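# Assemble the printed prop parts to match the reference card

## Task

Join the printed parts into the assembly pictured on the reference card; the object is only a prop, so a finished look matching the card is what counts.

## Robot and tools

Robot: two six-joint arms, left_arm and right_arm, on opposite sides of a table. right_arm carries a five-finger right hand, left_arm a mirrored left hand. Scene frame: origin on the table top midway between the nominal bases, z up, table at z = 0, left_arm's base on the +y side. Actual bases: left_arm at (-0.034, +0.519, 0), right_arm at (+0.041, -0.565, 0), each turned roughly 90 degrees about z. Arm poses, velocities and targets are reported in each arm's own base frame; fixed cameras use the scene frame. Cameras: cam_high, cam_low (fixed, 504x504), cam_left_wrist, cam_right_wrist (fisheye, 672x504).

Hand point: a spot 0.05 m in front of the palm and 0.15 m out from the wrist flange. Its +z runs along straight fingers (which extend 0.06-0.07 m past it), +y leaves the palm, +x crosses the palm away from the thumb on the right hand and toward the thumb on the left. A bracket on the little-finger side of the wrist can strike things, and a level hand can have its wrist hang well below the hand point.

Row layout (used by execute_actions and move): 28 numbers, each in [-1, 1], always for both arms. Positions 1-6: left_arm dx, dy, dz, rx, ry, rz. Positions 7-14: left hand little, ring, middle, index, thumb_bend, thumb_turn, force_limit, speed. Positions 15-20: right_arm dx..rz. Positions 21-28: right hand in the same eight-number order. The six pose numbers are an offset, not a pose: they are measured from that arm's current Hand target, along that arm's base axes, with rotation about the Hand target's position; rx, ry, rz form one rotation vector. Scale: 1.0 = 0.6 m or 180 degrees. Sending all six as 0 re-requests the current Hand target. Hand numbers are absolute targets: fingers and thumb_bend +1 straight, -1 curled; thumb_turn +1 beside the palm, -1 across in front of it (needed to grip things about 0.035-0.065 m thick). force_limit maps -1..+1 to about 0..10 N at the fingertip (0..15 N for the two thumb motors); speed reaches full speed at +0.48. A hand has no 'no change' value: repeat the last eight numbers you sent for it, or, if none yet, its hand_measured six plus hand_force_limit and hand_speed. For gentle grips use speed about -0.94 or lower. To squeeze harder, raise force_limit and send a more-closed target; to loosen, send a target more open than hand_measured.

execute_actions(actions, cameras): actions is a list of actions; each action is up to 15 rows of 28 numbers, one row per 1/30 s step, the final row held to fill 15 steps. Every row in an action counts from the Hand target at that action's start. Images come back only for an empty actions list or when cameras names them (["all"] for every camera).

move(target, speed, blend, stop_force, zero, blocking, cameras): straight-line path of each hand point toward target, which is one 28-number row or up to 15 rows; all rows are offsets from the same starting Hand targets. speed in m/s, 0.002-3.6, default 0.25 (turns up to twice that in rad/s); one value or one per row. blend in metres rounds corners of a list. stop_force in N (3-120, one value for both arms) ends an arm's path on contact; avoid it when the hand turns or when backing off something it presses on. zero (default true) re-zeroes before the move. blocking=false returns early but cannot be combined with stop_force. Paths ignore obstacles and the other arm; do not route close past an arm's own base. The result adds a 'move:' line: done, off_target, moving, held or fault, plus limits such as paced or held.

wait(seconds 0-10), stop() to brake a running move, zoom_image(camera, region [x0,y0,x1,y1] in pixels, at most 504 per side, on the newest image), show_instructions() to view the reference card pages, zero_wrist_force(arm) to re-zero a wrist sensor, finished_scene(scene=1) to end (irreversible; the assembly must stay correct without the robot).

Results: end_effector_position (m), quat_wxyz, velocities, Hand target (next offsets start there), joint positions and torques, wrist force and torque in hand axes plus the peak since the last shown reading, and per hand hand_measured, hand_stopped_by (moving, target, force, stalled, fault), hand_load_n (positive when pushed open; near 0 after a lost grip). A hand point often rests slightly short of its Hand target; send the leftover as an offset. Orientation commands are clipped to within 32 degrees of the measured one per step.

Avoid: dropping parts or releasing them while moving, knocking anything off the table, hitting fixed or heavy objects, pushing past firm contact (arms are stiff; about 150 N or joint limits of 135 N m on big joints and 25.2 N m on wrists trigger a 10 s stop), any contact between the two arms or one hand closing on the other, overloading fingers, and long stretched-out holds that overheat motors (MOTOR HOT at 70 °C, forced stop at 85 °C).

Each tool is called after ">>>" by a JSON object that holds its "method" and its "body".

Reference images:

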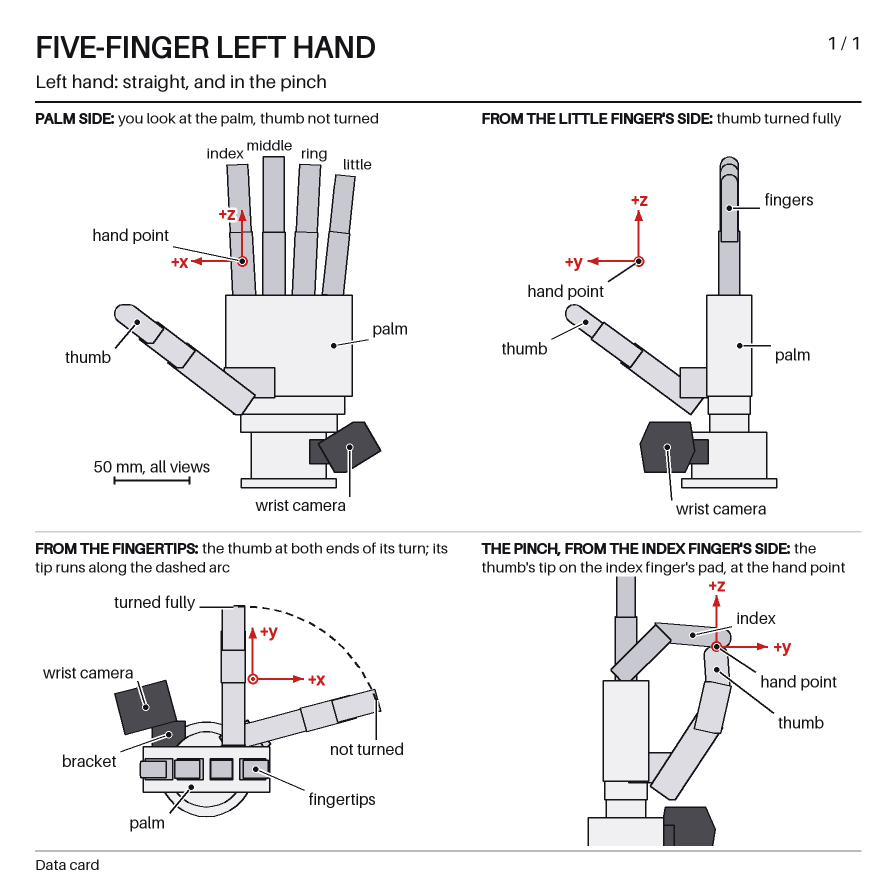

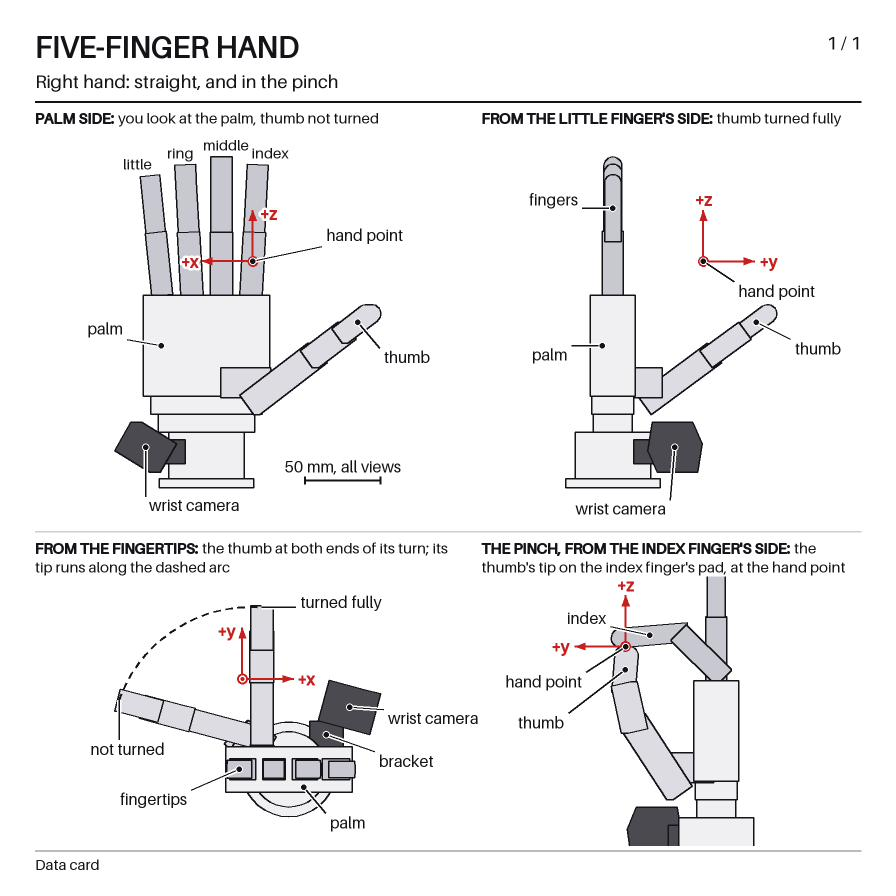

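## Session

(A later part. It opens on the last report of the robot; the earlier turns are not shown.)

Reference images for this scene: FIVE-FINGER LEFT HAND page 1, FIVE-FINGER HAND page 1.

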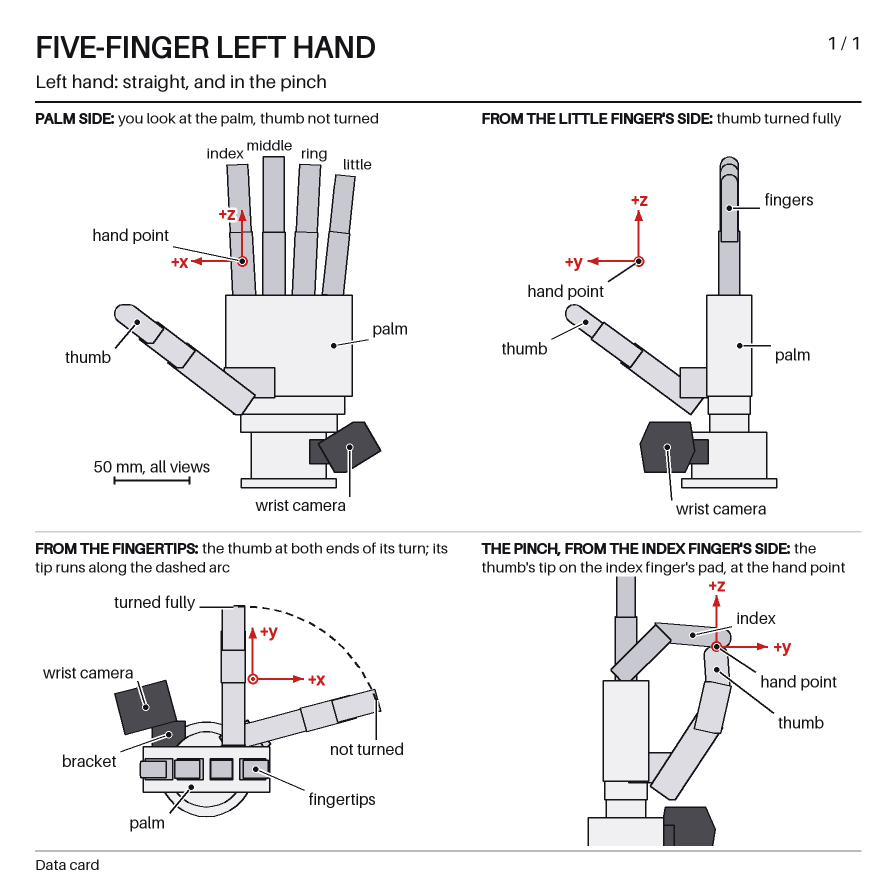

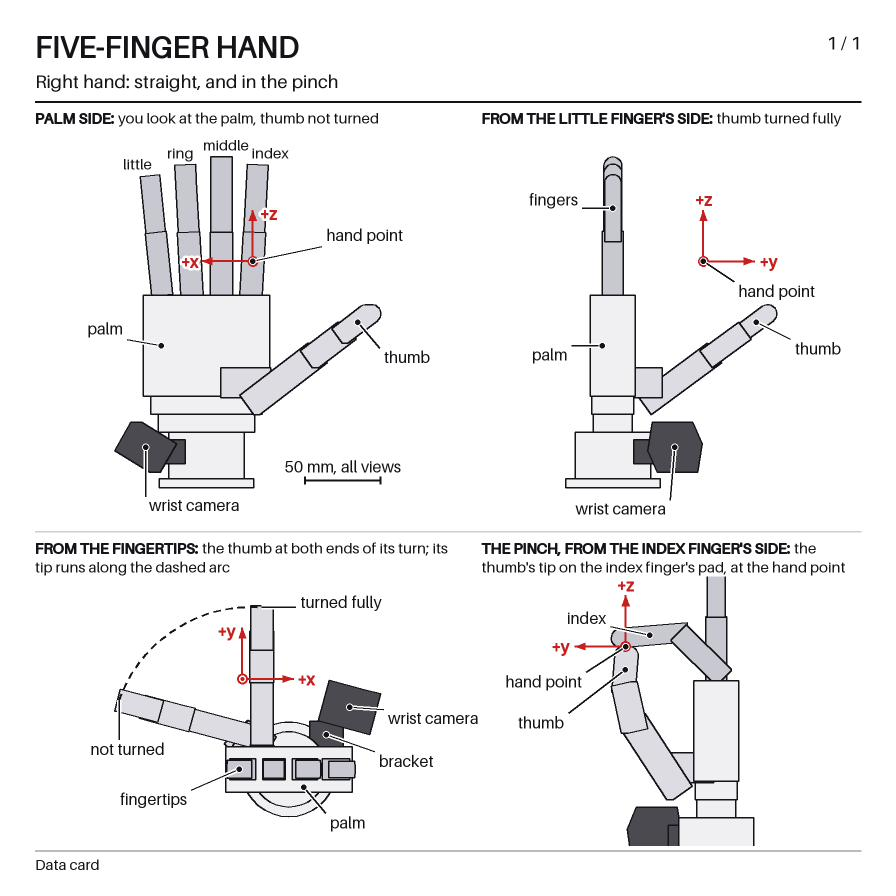

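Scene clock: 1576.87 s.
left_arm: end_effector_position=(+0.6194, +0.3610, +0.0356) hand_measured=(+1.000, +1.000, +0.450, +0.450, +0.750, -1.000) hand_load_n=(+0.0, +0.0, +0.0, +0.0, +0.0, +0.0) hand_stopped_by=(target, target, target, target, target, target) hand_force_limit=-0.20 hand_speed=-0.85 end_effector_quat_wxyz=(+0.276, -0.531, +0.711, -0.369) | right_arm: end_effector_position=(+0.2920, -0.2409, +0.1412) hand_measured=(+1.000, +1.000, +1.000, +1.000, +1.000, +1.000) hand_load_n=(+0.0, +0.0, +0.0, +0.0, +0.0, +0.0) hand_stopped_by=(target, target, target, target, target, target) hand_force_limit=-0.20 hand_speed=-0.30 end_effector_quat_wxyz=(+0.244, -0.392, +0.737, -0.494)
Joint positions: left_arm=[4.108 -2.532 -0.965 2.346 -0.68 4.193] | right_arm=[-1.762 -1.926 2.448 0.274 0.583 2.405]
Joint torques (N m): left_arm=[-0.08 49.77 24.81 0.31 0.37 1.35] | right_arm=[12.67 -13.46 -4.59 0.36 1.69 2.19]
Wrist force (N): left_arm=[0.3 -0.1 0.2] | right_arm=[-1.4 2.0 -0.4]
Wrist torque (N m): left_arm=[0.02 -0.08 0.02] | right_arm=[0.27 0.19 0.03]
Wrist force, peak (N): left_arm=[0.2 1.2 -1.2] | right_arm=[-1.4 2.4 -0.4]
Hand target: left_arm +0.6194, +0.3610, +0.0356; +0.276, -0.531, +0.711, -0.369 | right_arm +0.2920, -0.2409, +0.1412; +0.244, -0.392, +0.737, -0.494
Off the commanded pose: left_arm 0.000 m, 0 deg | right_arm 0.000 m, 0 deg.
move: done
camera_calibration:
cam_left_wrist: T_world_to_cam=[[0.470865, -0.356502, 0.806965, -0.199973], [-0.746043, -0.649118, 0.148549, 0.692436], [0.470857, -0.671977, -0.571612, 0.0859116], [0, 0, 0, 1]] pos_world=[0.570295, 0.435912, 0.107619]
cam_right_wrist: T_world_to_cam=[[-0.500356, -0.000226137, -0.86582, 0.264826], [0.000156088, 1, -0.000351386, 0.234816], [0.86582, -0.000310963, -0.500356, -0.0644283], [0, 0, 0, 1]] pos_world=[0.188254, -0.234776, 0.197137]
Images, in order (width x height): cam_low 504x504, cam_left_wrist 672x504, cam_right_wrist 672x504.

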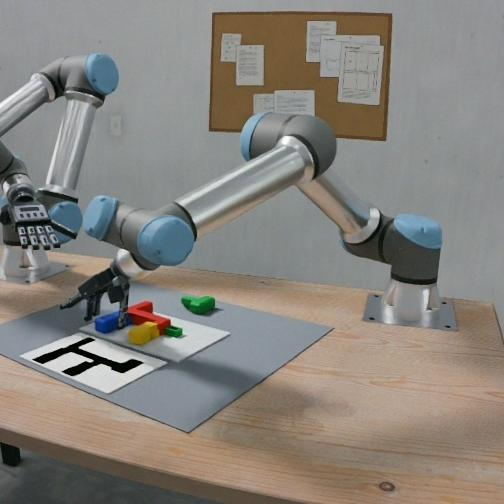

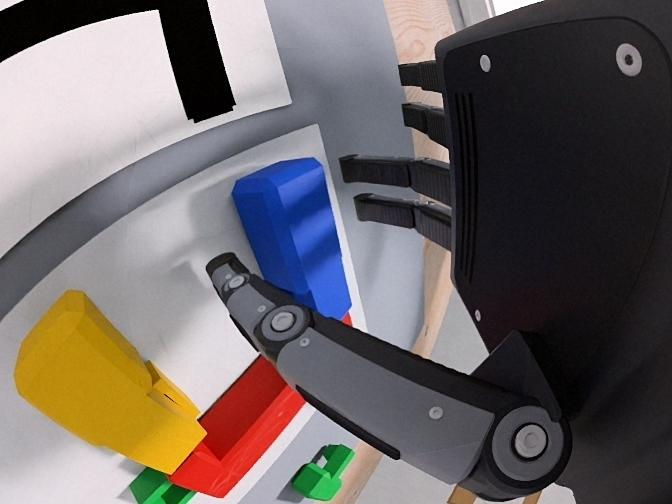

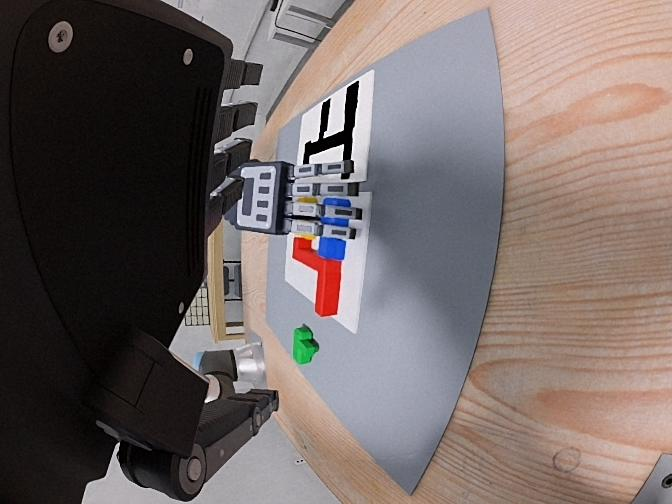

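>>> {"method": "move", "body": {"target": [[0,0,0.207,0,0,0,1,1,0.45,0.45,0.75,-1,-0.2,-0.85,0,0,0,0,0,0,1,1,1,1,1,1,-0.2,-0.3],[-0.231,-0.3305,0.207,0,0,0.508,1,1,0.45,0.45,0.75,-1,-0.2,-0.85,0,0,0,0,0,0,1,1,1,1,1,1,-0.2,-0.3]], "speed": [0.08,0.3], "blend": 0.02, "cameras": ["all"]}}

>>> {"method": "zoom_image", "body": {"camera": "cam_high", "region": [200, 120, 320, 260]}}

>>> {"method": "zoom_image", "body": {"camera": "cam_low", "region": [88, 285, 188, 355]}}

>>> {"method": "zoom_image", "body": {"camera": "cam_right_wrist", "region": [275, 185, 375, 285]}}

Scene clock: 1600.57 s.
left_arm: end_effector_position=(+0.4809, +0.1628, +0.1598) hand_measured=(+1.000, +1.000, +0.450, +0.450, +0.750, -1.000) hand_load_n=(+0.0, +0.0, +0.5, +0.0, +0.0, +0.0) hand_stopped_by=(target, target, target, target, target, target) hand_force_limit=-0.20 hand_speed=-0.85 end_effector_quat_wxyz=(-0.458, +0.880, -0.116, +0.060) end_effector_velocity=(-0.001, +0.000, +0.000) end_effector_angular_velocity=(+0.001, -0.003, +0.005) | right_arm: end_effector_position=(+0.2920, -0.2409, +0.1412) hand_measured=(+1.000, +1.000, +1.000, +1.000, +1.000, +1.000) hand_load_n=(+0.0, +0.0, +0.0, -0.5, +0.0, +0.0) hand_stopped_by=(target, target, target, target, target, target) hand_force_limit=-0.20 hand_speed=-0.30 end_effector_quat_wxyz=(+0.244, -0.392, +0.737, -0.494)
Joint positions: left_arm=[3.49 -1.816 -1.742 2.673 -2.306 2.455] | right_arm=[-1.762 -1.926 2.448 0.274 0.583 2.405]
Joint velocities: left_arm=[0 0.001 -0.001 -0.001 -0.003 -0.006] | right_arm=[within noise]
Joint torques (N m): left_arm=[-6.04 31.92 6.29 -2.89 -2.02 -2.3] | right_arm=[12.4 -12.32 -5.01 0.56 1.73 2.12]
Wrist force (N): left_arm=[-0.3 -0.1 0.3] | right_arm=[-1.2 1.9 -0.6]
Wrist torque (N m): left_arm=[0.03 0.07 0.01] | right_arm=[0.27 0.17 0.03]
Wrist force, peak (N): left_arm=[0.3 1.1 1.2] | right_arm=[-1.6 2.4 -0.4]
Hand target: left_arm +0.4808, +0.1627, +0.1598; -0.457, +0.880, -0.116, +0.060 | right_arm +0.2920, -0.2409, +0.1412; +0.244, -0.392, +0.737, -0.494
Off the commanded pose: left_arm 0.000 m, 0 deg | right_arm 0.000 m, 0 deg.
move: done
camera_calibration:
cam_left_wrist: T_world_to_cam=[[0.34452, 0.479577, 0.807039, -0.380933], [0.667484, -0.729638, 0.148638, -0.224699], [0.66013, 0.487477, -0.571485, -0.19092], [0, 0, 0, 1]] pos_world=[0.407254, 0.111807, 0.231719]
cam_right_wrist: T_world_to_cam=[[-0.500356, -0.000226137, -0.86582, 0.264826], [0.000156088, 1, -0.000351386, 0.234816], [0.86582, -0.000310963, -0.500356, -0.0644283], [0, 0, 0, 1]] pos_world=[0.188254, -0.234776, 0.197137]

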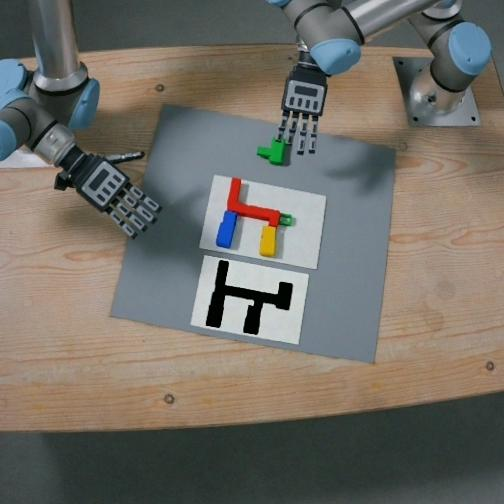

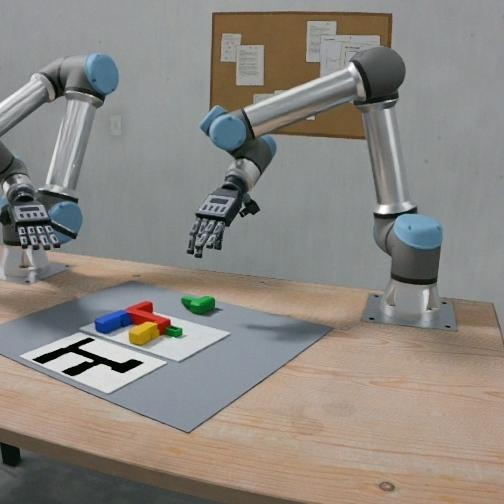

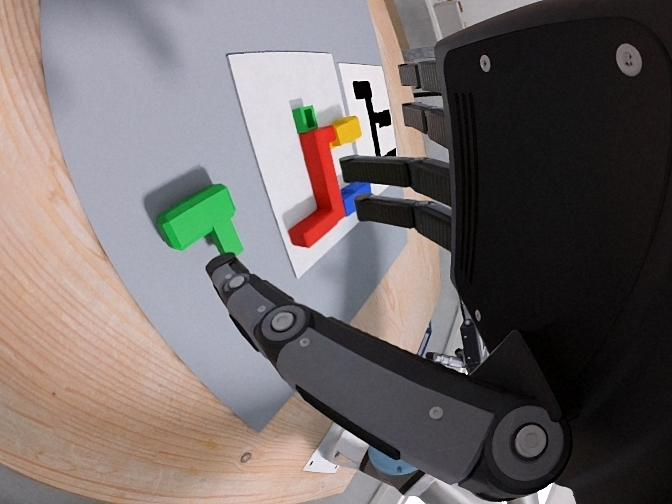

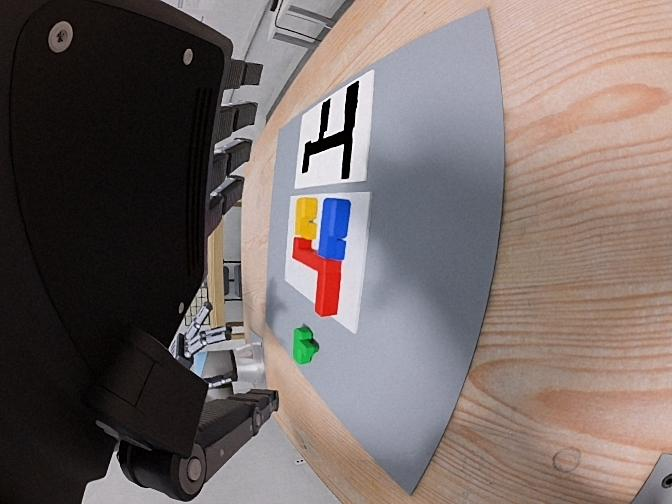

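Scaled by 3.600 from the camera's 504x504 image, which has a finer 720x720 frame.

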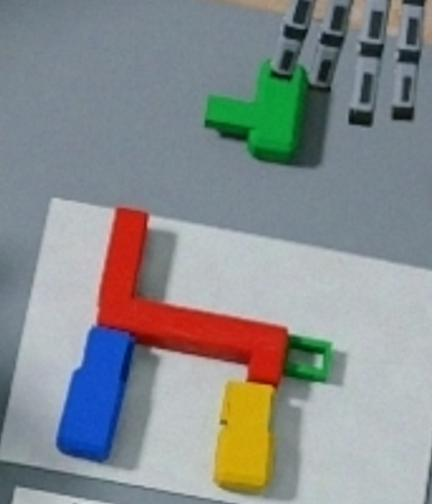

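Scaled by 5.040 from the camera's 504x504 image, which has a finer 720x720 frame.

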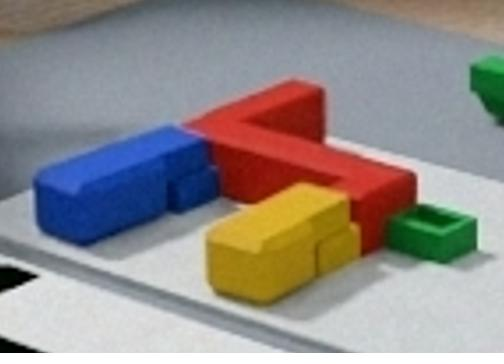

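Scaled by 5.040 from the camera's 672x504 image, which has a finer 960x720 frame.

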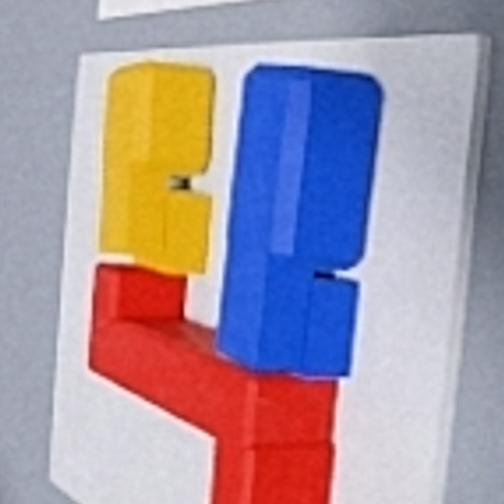

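>>> {"method": "zoom_image", "body": {"camera": "cam_left_wrist", "region": [140, 160, 260, 280]}}

>>> {"method": "zoom_image", "body": {"camera": "cam_high", "region": [245, 125, 305, 175]}}

>>> {"method": "zoom_image", "body": {"camera": "cam_right_wrist", "region": [280, 310, 340, 370]}}

Scaled by 4.200 from the camera's 672x504 image, which has a finer 960x720 frame.

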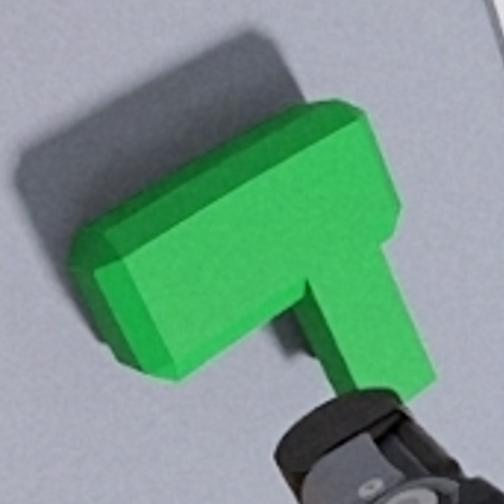

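Scaled by 8.400 from the camera's 504x504 image, which has a finer 720x720 frame.

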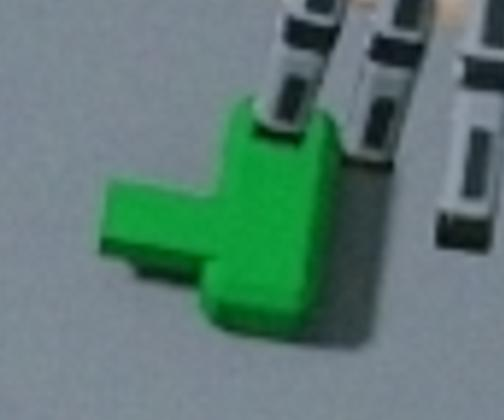

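Scaled by 8.400 from the camera's 672x504 image, which has a finer 960x720 frame.

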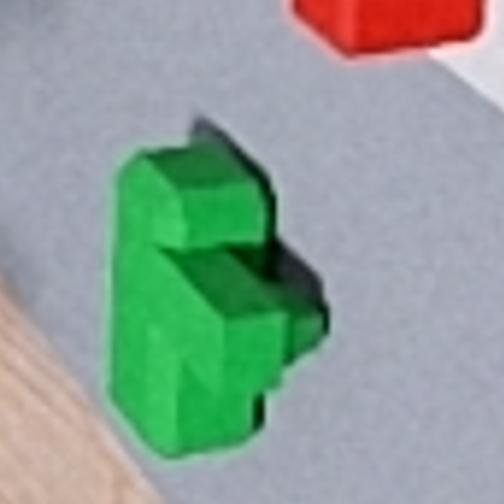

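>>> {"method": "move", "body": {"target": [0.0147,0.0263,-0.1,0,0,0.005,1,1,0.7,0.7,1,-1,-0.2,-0.5,0,0,0,0,0,0,1,1,1,1,1,1,-0.2,-0.3], "cameras": ["cam_left_wrist"]}}

>>> {"method": "zoom_image", "body": {"camera": "cam_left_wrist", "region": [150, 130, 350, 330]}}

Scene clock: 1676.43 s.
left_arm: end_effector_position=(+0.4895, +0.1785, +0.0997) hand_measured=(+1.000, +1.000, +0.700, +0.700, +1.000, -1.000) hand_load_n=(+0.0, +0.0, +0.0, +0.0, +0.0, +0.0) hand_stopped_by=(target, target, target, target, target, target) hand_force_limit=-0.20 hand_speed=-0.50 end_effector_quat_wxyz=(-0.458, +0.881, -0.109, +0.056) | right_arm: end_effector_position=(+0.2920, -0.2409, +0.1412) hand_measured=(+1.000, +1.000, +1.000, +1.000, +1.000, +1.000) hand_load_n=(+0.0, +0.0, +0.0, +0.0, +0.0, +0.0) hand_stopped_by=(target, target, target, target, target, target) hand_force_limit=-0.20 hand_speed=-0.30 end_effector_quat_wxyz=(+0.244, -0.392, +0.737, -0.494)
Joint positions: left_arm=[3.515 -1.909 -1.79 2.818 -2.3 2.464] | right_arm=[-1.762 -1.926 2.448 0.274 0.583 2.405]
Joint torques (N m): left_arm=[-9.15 27.7 29.51 0.43 -1.81 -1.6] | right_arm=[12.44 -13.1 -5.3 0.6 1.62 2.06]
Wrist force (N): left_arm=[-0.3 -0.1 0.3] | right_arm=[-1.4 2.3 -0.7]
Wrist torque (N m): left_arm=[0.03 0.05 -0.03] | right_arm=[0.33 0.19 0.03]
Wrist force, peak (N): left_arm=[-0.5 0.9 1.3] | right_arm=[-1.5 2.4 -0.8]
Hand target: left_arm +0.4896, +0.1785, +0.0998; -0.458, +0.880, -0.109, +0.056 | right_arm +0.2920, -0.2409, +0.1412; +0.244, -0.392, +0.737, -0.494
Off the commanded pose: left_arm 0.000 m, 0 deg | right_arm 0.000 m, 0 deg.
move: done
camera_calibration:
cam_left_wrist: T_world_to_cam=[[0.337246, 0.485129, 0.806793, -0.340443], [0.679027, -0.718944, 0.148465, -0.217671], [0.652064, 0.497765, -0.571877, -0.236354], [0, 0, 0, 1]] pos_world=[0.416736, 0.126315, 0.171818]
Images, in order (width x height): cam_left_wrist 672x504.

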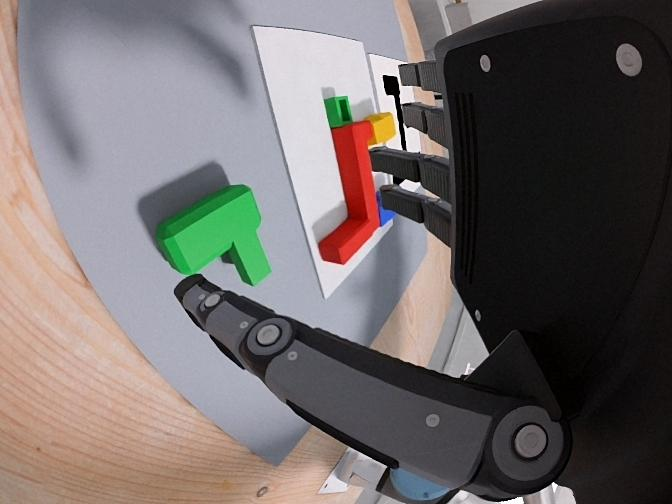

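Scaled by 2.520 from the camera's 672x504 image, which has a finer 960x720 frame.

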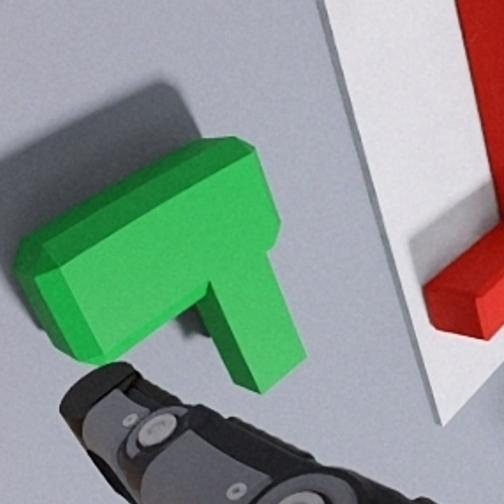

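>>> {"method": "move", "body": {"target": [0,0,-0.1097,0,0,0,1,1,0.7,0.7,1,-1,-0.2,-0.5,0,0,0,0,0,0,1,1,1,1,1,1,-0.2,-0.3], "cameras": ["cam_left_wrist","cam_low","cam_right_wrist"], "speed": 0.04, "stop_force": 6}}

>>> {"method": "zoom_image", "body": {"camera": "cam_left_wrist", "region": [170, 100, 450, 340]}}

>>> {"method": "zoom_image", "body": {"camera": "cam_low", "region": [150, 230, 270, 330]}}

>>> {"method": "zoom_image", "body": {"camera": "cam_right_wrist", "region": [230, 280, 350, 400]}}

Scene clock: 1699.40 s.
left_arm: end_effector_position=(+0.4896, +0.1785, +0.0340) hand_measured=(+1.000, +1.000, +0.700, +0.700, +1.000, -1.000) hand_load_n=(+0.0, +0.0, +0.0, +0.0, +0.0, +0.0) hand_stopped_by=(target, target, target, target, target, target) hand_force_limit=-0.20 hand_speed=-0.50 end_effector_quat_wxyz=(-0.458, +0.880, -0.109, +0.056) | right_arm: end_effector_position=(+0.2920, -0.2409, +0.1412) hand_measured=(+1.000, +1.000, +1.000, +1.000, +1.000, +1.000) hand_load_n=(+0.0, +0.0, +0.0, +0.0, +0.0, +0.0) hand_stopped_by=(target, target, target, target, target, target) hand_force_limit=-0.20 hand_speed=-0.30 end_effector_quat_wxyz=(+0.244, -0.392, +0.737, -0.494)
Joint positions: left_arm=[3.515 -2.004 -1.855 2.979 -2.301 2.464] | right_arm=[-1.762 -1.926 2.448 0.274 0.583 2.405]
Joint torques (N m): left_arm=[-4.53 40.35 27.31 -1.55 -0.57 1.93] | right_arm=[11.26 -12.82 -5.87 0.61 1.58 2]
Wrist force (N): left_arm=[-0.2 -0.4 0.3] | right_arm=[-1.1 2.2 -0.7]
Wrist torque (N m): left_arm=[-0.02 0.04 0.00] | right_arm=[0.32 0.15 0.05]
Wrist force, peak (N): left_arm=[-0.4 -0.8 0.1] | right_arm=[-1.6 2.3 -0.8]
Hand target: left_arm +0.4896, +0.1785, +0.0340; -0.458, +0.880, -0.109, +0.056 | right_arm +0.2920, -0.2409, +0.1412; +0.244, -0.392, +0.737, -0.494
Off the commanded pose: left_arm 0.000 m, 0 deg | right_arm 0.000 m, 0 deg.
move: done
camera_calibration:
cam_left_wrist: T_world_to_cam=[[0.336978, 0.48503, 0.806965, -0.287203], [0.67903, -0.718922, 0.148558, -0.207968], [0.6522, 0.497892, -0.571611, -0.274206], [0, 0, 0, 1]] pos_world=[0.416834, 0.126314, 0.105919]
cam_right_wrist: T_world_to_cam=[[-0.500356, -0.000226137, -0.86582, 0.264826], [0.000156088, 1, -0.000351386, 0.234816], [0.86582, -0.000310963, -0.500356, -0.0644283], [0, 0, 0, 1]] pos_world=[0.188254, -0.234776, 0.197137]
Images, in order (width x height): cam_low 504x504, cam_left_wrist 672x504, cam_right_wrist 672x504.

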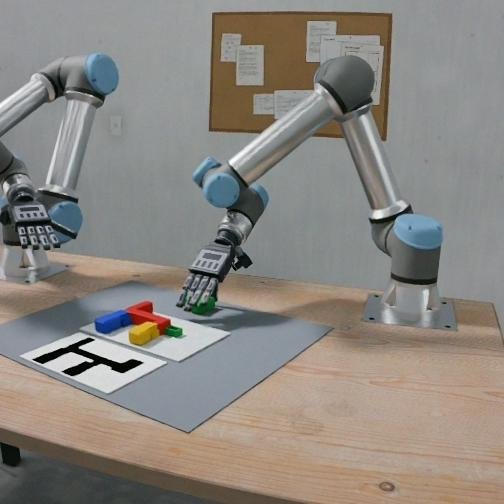

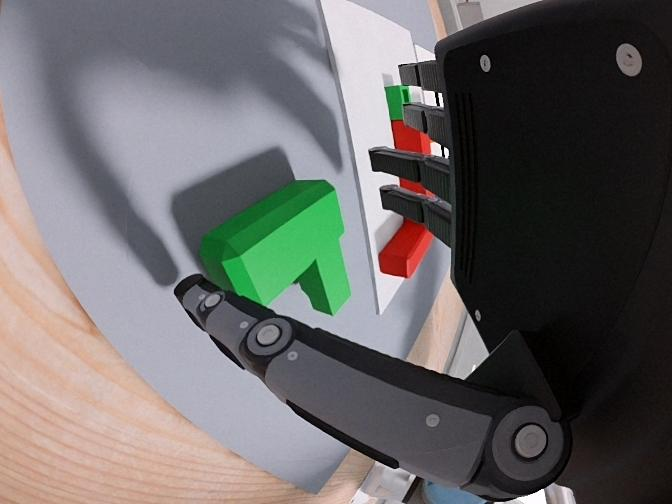

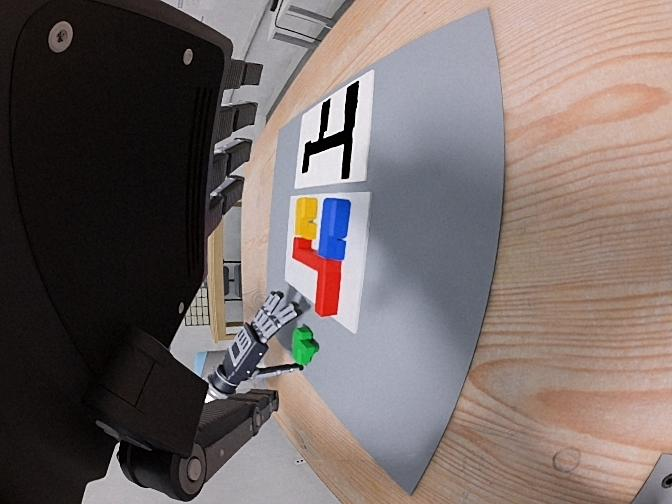

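Scaled by 1.800 from the camera's 672x504 image, which has a finer 960x720 frame.

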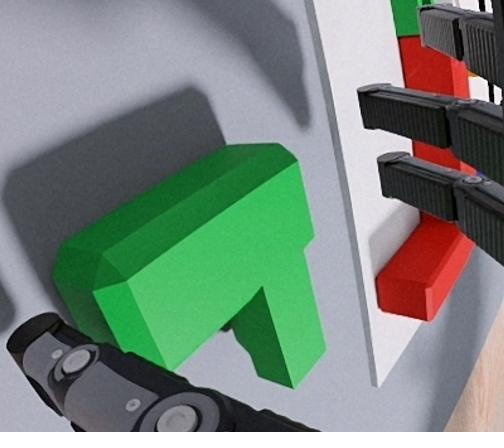

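Scaled by 4.200 from the camera's 504x504 image, which has a finer 720x720 frame.

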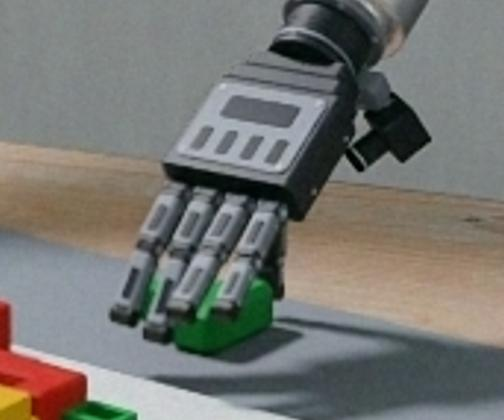

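Scaled by 4.200 from the camera's 672x504 image, which has a finer 960x720 frame.

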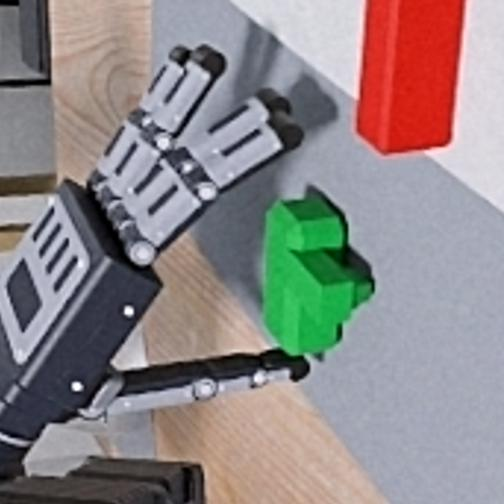

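>>> {"method": "move", "body": {"target": [0,0,0,0,0,0,1,1,0.0,0.0,0.4,-1,-0.5,-0.92,0,0,0,0,0,0,1,1,1,1,1,1,-0.2,-0.3], "cameras": ["cam_left_wrist","cam_low","cam_right_wrist"]}}

>>> {"method": "zoom_image", "body": {"camera": "cam_left_wrist", "region": [170, 100, 450, 340]}}

>>> {"method": "zoom_image", "body": {"camera": "cam_right_wrist", "region": [230, 280, 350, 400]}}

Scene clock: 1712.30 s.
left_arm: end_effector_position=(+0.4896, +0.1785, +0.0340) hand_measured=(+1.000, +1.000, +0.268, +0.260, +0.776, -1.000) hand_load_n=(+0.0, +0.0, +1.5, +3.5, +4.0, +0.0) hand_stopped_by=(target, target, force, force, force, target) hand_force_limit=-0.50 hand_speed=-0.92 end_effector_quat_wxyz=(-0.458, +0.880, -0.109, +0.056) | right_arm: end_effector_position=(+0.2920, -0.2409, +0.1412) hand_measured=(+1.000, +1.000, +1.000, +1.000, +1.000, +1.000) hand_load_n=(+0.0, +0.0, -0.5, -0.5, +0.0, +0.0) hand_stopped_by=(target, target, target, target, target, target) hand_force_limit=-0.20 hand_speed=-0.30 end_effector_quat_wxyz=(+0.244, -0.392, +0.737, -0.494)
Joint positions: left_arm=[3.515 -2.004 -1.855 2.979 -2.3 2.464] | right_arm=[-1.762 -1.926 2.448 0.274 0.583 2.405]
Joint torques (N m): left_arm=[7.47 39.53 27.12 0.7 0.34 2] | right_arm=[11.31 -13.25 -5.53 0.76 1.65 2.03]
Wrist force (N): left_arm=[-0.2 -1.8 -0.2] | right_arm=[-1.6 2.2 -0.6]
Wrist torque (N m): left_arm=[-0.09 0.06 0.01] | right_arm=[0.31 0.22 0.02]
Wrist force, peak (N): left_arm=[-0.2 -1.8 -0.2] | right_arm=[-1.7 2.3 -0.5]
Hand target: left_arm +0.4896, +0.1785, +0.0340; -0.458, +0.880, -0.109, +0.056 | right_arm +0.2920, -0.2409, +0.1412; +0.244, -0.392, +0.737, -0.494
Off the commanded pose: left_arm 0.000 m, 0 deg | right_arm 0.000 m, 0 deg.
move: done
camera_calibration:
cam_left_wrist: T_world_to_cam=[[0.336955, 0.485014, 0.806984, -0.287193], [0.678986, -0.718955, 0.148597, -0.20795], [0.652257, 0.497861, -0.571573, -0.274229], [0, 0, 0, 1]] pos_world=[0.416834, 0.126314, 0.105919]
cam_right_wrist: T_world_to_cam=[[-0.500356, -0.000226137, -0.86582, 0.264826], [0.000156088, 1, -0.000351386, 0.234816], [0.86582, -0.000310963, -0.500356, -0.0644283], [0, 0, 0, 1]] pos_world=[0.188254, -0.234776, 0.197137]
Images, in order (width x height): cam_low 504x504, cam_left_wrist 672x504, cam_right_wrist 672x504.

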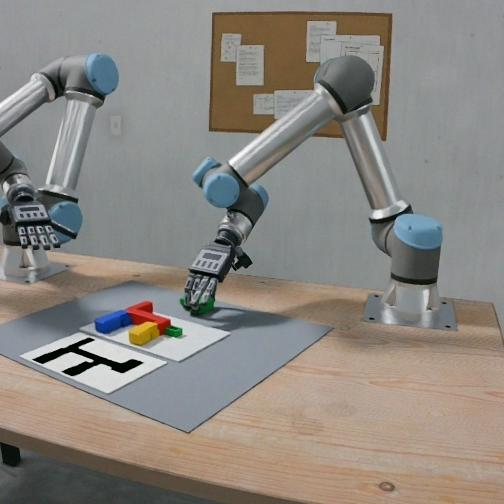

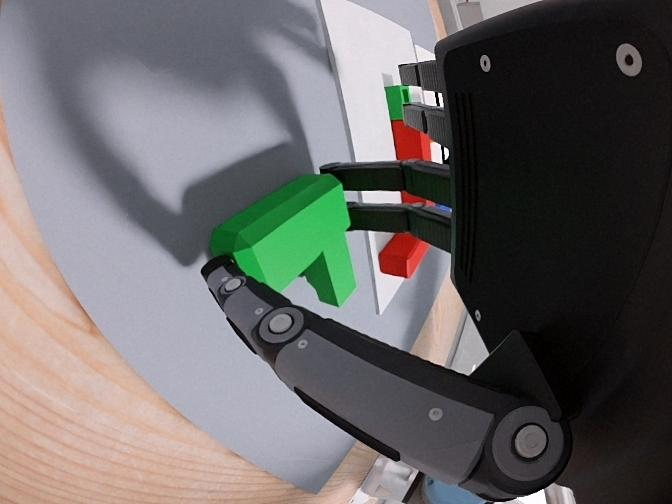

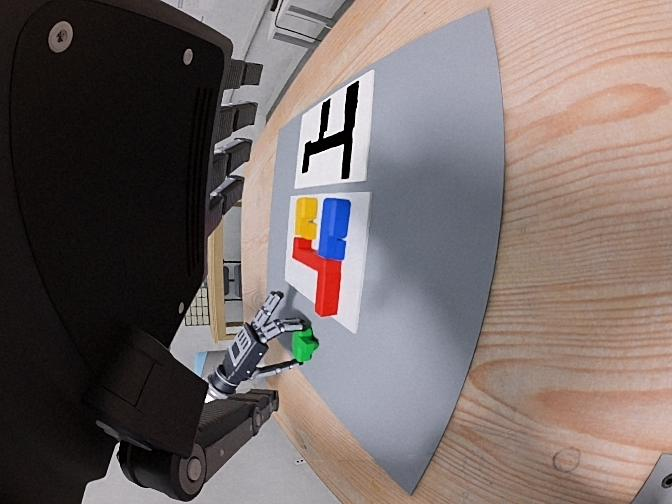

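Scaled by 1.800 from the camera's 672x504 image, which has a finer 960x720 frame.

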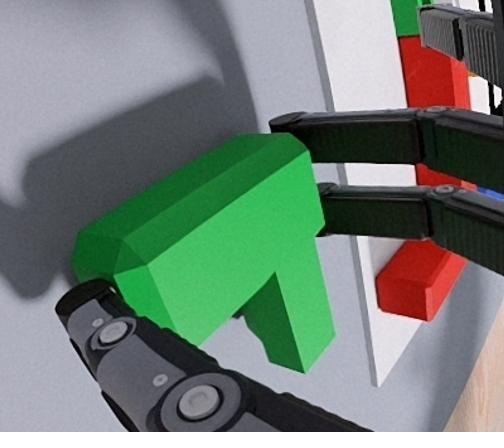

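Scaled by 4.200 from the camera's 672x504 image, which has a finer 960x720 frame.

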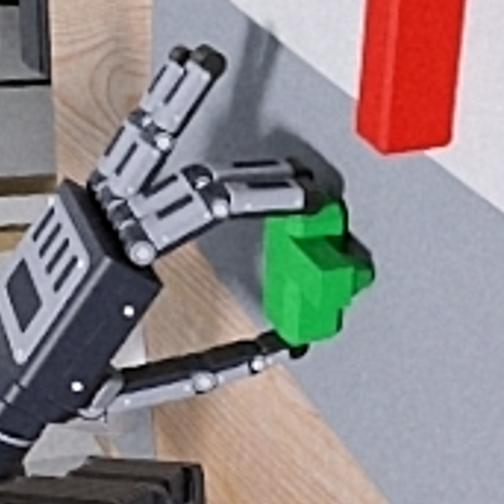

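>>> {"method": "move", "body": {"target": [[0,0,0,0,0,0,1,1,0.5,0.5,0.95,-1,-0.2,-0.85,0,0,0,0,0,0,1,1,1,1,1,1,-0.2,-0.3],[0.0105,-0.0027,0,0,0,0,1,1,0.5,0.5,0.95,-1,-0.2,-0.85,0,0,0,0,0,0,1,1,1,1,1,1,-0.2,-0.3]], "speed": 0.04}}

>>> {"method": "move", "body": {"target": [0,0,0,0,0,0,1,1,0.0,0.0,0.4,-1,-0.45,-0.92,0,0,0,0,0,0,1,1,1,1,1,1,-0.2,-0.3], "cameras": ["cam_left_wrist","cam_low","cam_right_wrist"]}}

>>> {"method": "zoom_image", "body": {"camera": "cam_left_wrist", "region": [170, 100, 450, 340]}}

>>> {"method": "zoom_image", "body": {"camera": "cam_right_wrist", "region": [230, 280, 350, 400]}}

Scene clock: 1729.17 s.
left_arm: end_effector_position=(+0.4960, +0.1768, +0.0340) hand_measured=(+1.000, +1.000, +0.500, +0.500, +0.950, -1.000) hand_load_n=(+0.0, +0.0, +0.0, +0.0, +0.0, +0.0) hand_stopped_by=(target, target, target, target, target, target) hand_force_limit=-0.20 hand_speed=-0.85 end_effector_quat_wxyz=(-0.458, +0.880, -0.109, +0.056) | right_arm: end_effector_position=(+0.2920, -0.2409, +0.1412) hand_measured=(+1.000, +1.000, +1.000, +1.000, +1.000, +1.000) hand_load_n=(+0.0, +0.0, +0.0, +0.0, +0.0, +0.0) hand_stopped_by=(target, target, target, target, target, target) hand_force_limit=-0.20 hand_speed=-0.30 end_effector_quat_wxyz=(+0.244, -0.392, +0.737, -0.494)
Joint positions: left_arm=[3.506 -2.018 -1.834 2.966 -2.307 2.454] | right_arm=[-1.762 -1.926 2.448 0.274 0.583 2.405]
Joint torques (N m): left_arm=[6.87 41.32 2.02 0.73 -0.39 0.49] | right_arm=[11.85 -13.07 -5.93 1.01 1.61 1.85]
Wrist force (N): left_arm=[-0.4 -0.4 0.2] | right_arm=[-1.4 2.1 -0.5]
Wrist torque (N m): left_arm=[-0.01 0.07 0.09] | right_arm=[0.29 0.20 0.03]
Wrist force, peak (N): left_arm=[-0.1 -1.9 -0.3] | right_arm=[-1.6 2.3 -0.7]
Hand target: left_arm +0.4959, +0.1769, +0.0340; -0.458, +0.880, -0.109, +0.056 | right_arm +0.2920, -0.2409, +0.1412; +0.244, -0.392, +0.737, -0.494
Off the commanded pose: left_arm 0.000 m, 0 deg | right_arm 0.000 m, 0 deg.
move: done

Scene clock: 1730.70 s.
left_arm: end_effector_position=(+0.4959, +0.1769, +0.0340) hand_measured=(+1.000, +1.000, +0.240, +0.218, +0.812, -1.000) hand_load_n=(+0.0, +0.0, +3.0, +2.5, +5.0, +0.0) hand_stopped_by=(target, target, force, force, force, target) hand_force_limit=-0.45 hand_speed=-0.92 end_effector_quat_wxyz=(-0.458, +0.880, -0.109, +0.056) | right_arm: end_effector_position=(+0.2920, -0.2409, +0.1412) hand_measured=(+1.000, +1.000, +1.000, +1.000, +1.000, +1.000) hand_load_n=(+0.0, +0.0, +0.0, -0.5, +0.0, +0.0) hand_stopped_by=(target, target, target, target, target, target) hand_force_limit=-0.20 hand_speed=-0.30 end_effector_quat_wxyz=(+0.244, -0.392, +0.737, -0.494)
Joint positions: left_arm=[3.506 -2.017 -1.835 2.966 -2.306 2.454] | right_arm=[-1.762 -1.926 2.448 0.274 0.583 2.405]
Joint torques (N m): left_arm=[8.76 40.82 2.68 0.68 0.62 2.27] | right_arm=[11.89 -12.57 -6.28 0.96 1.66 1.85]
Wrist force (N): left_arm=[-0.2 -0.9 -0.2] | right_arm=[-1.3 1.8 -0.7]
Wrist torque (N m): left_arm=[-0.04 0.04 0.10] | right_arm=[0.26 0.18 0.03]
Wrist force, peak (N): left_arm=[-0.2 -0.9 0.1] | right_arm=[-1.7 2.2 -0.6]
Hand target: left_arm +0.4959, +0.1769, +0.0340; -0.458, +0.880, -0.109, +0.056 | right_arm +0.2920, -0.2409, +0.1412; +0.244, -0.392, +0.737, -0.494
Off the commanded pose: left_arm 0.000 m, 0 deg | right_arm 0.000 m, 0 deg.
move: done
camera_calibration:
cam_left_wrist: T_world_to_cam=[[0.336955, 0.485014, 0.806984, -0.28854], [0.678986, -0.718955, 0.148597, -0.213378], [0.652257, 0.497861, -0.571573, -0.277542], [0, 0, 0, 1]] pos_world=[0.423134, 0.124714, 0.105919]
cam_right_wrist: T_world_to_cam=[[-0.500356, -0.000226137, -0.86582, 0.264826], [0.000156088, 1, -0.000351386, 0.234816], [0.86582, -0.000310963, -0.500356, -0.0644283], [0, 0, 0, 1]] pos_world=[0.188254, -0.234776, 0.197137]
Images, in order (width x height): cam_low 504x504, cam_left_wrist 672x504, cam_right_wrist 672x504.

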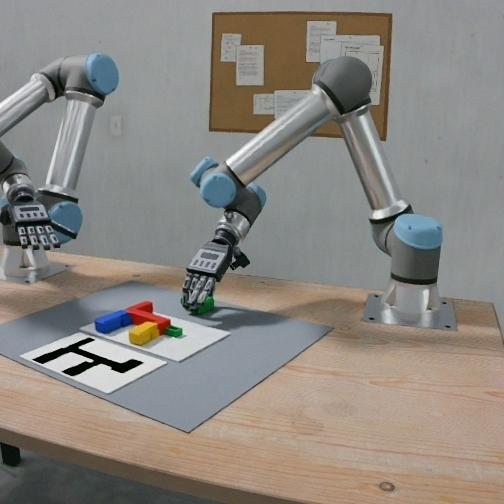

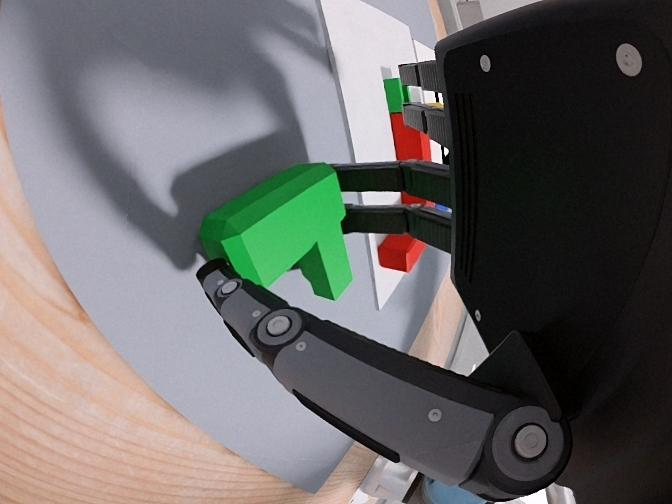

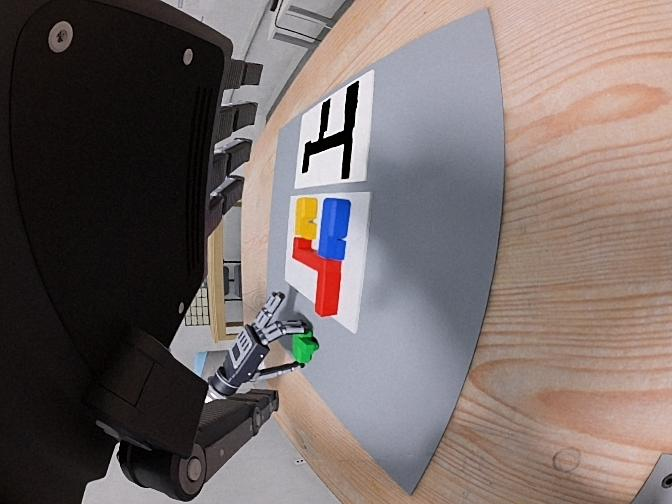

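Scaled by 1.800 from the camera's 672x504 image, which has a finer 960x720 frame.

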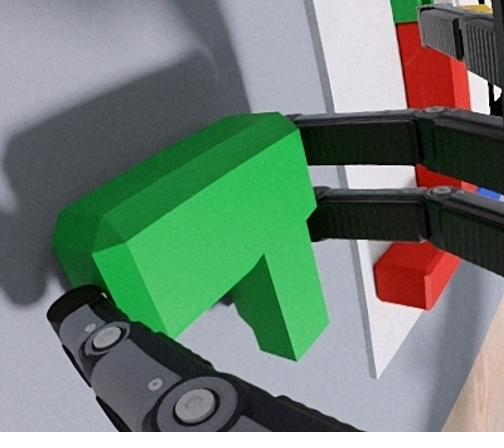

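Scaled by 4.200 from the camera's 672x504 image, which has a finer 960x720 frame.

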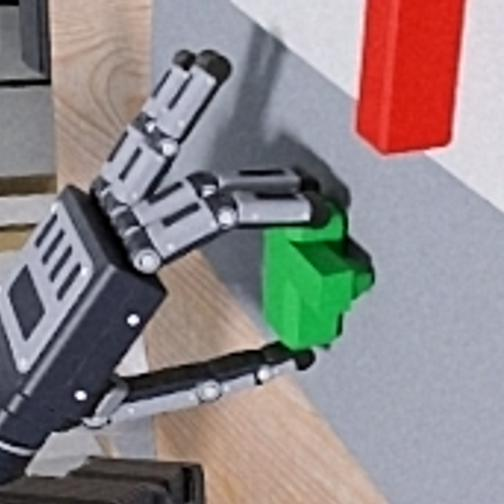

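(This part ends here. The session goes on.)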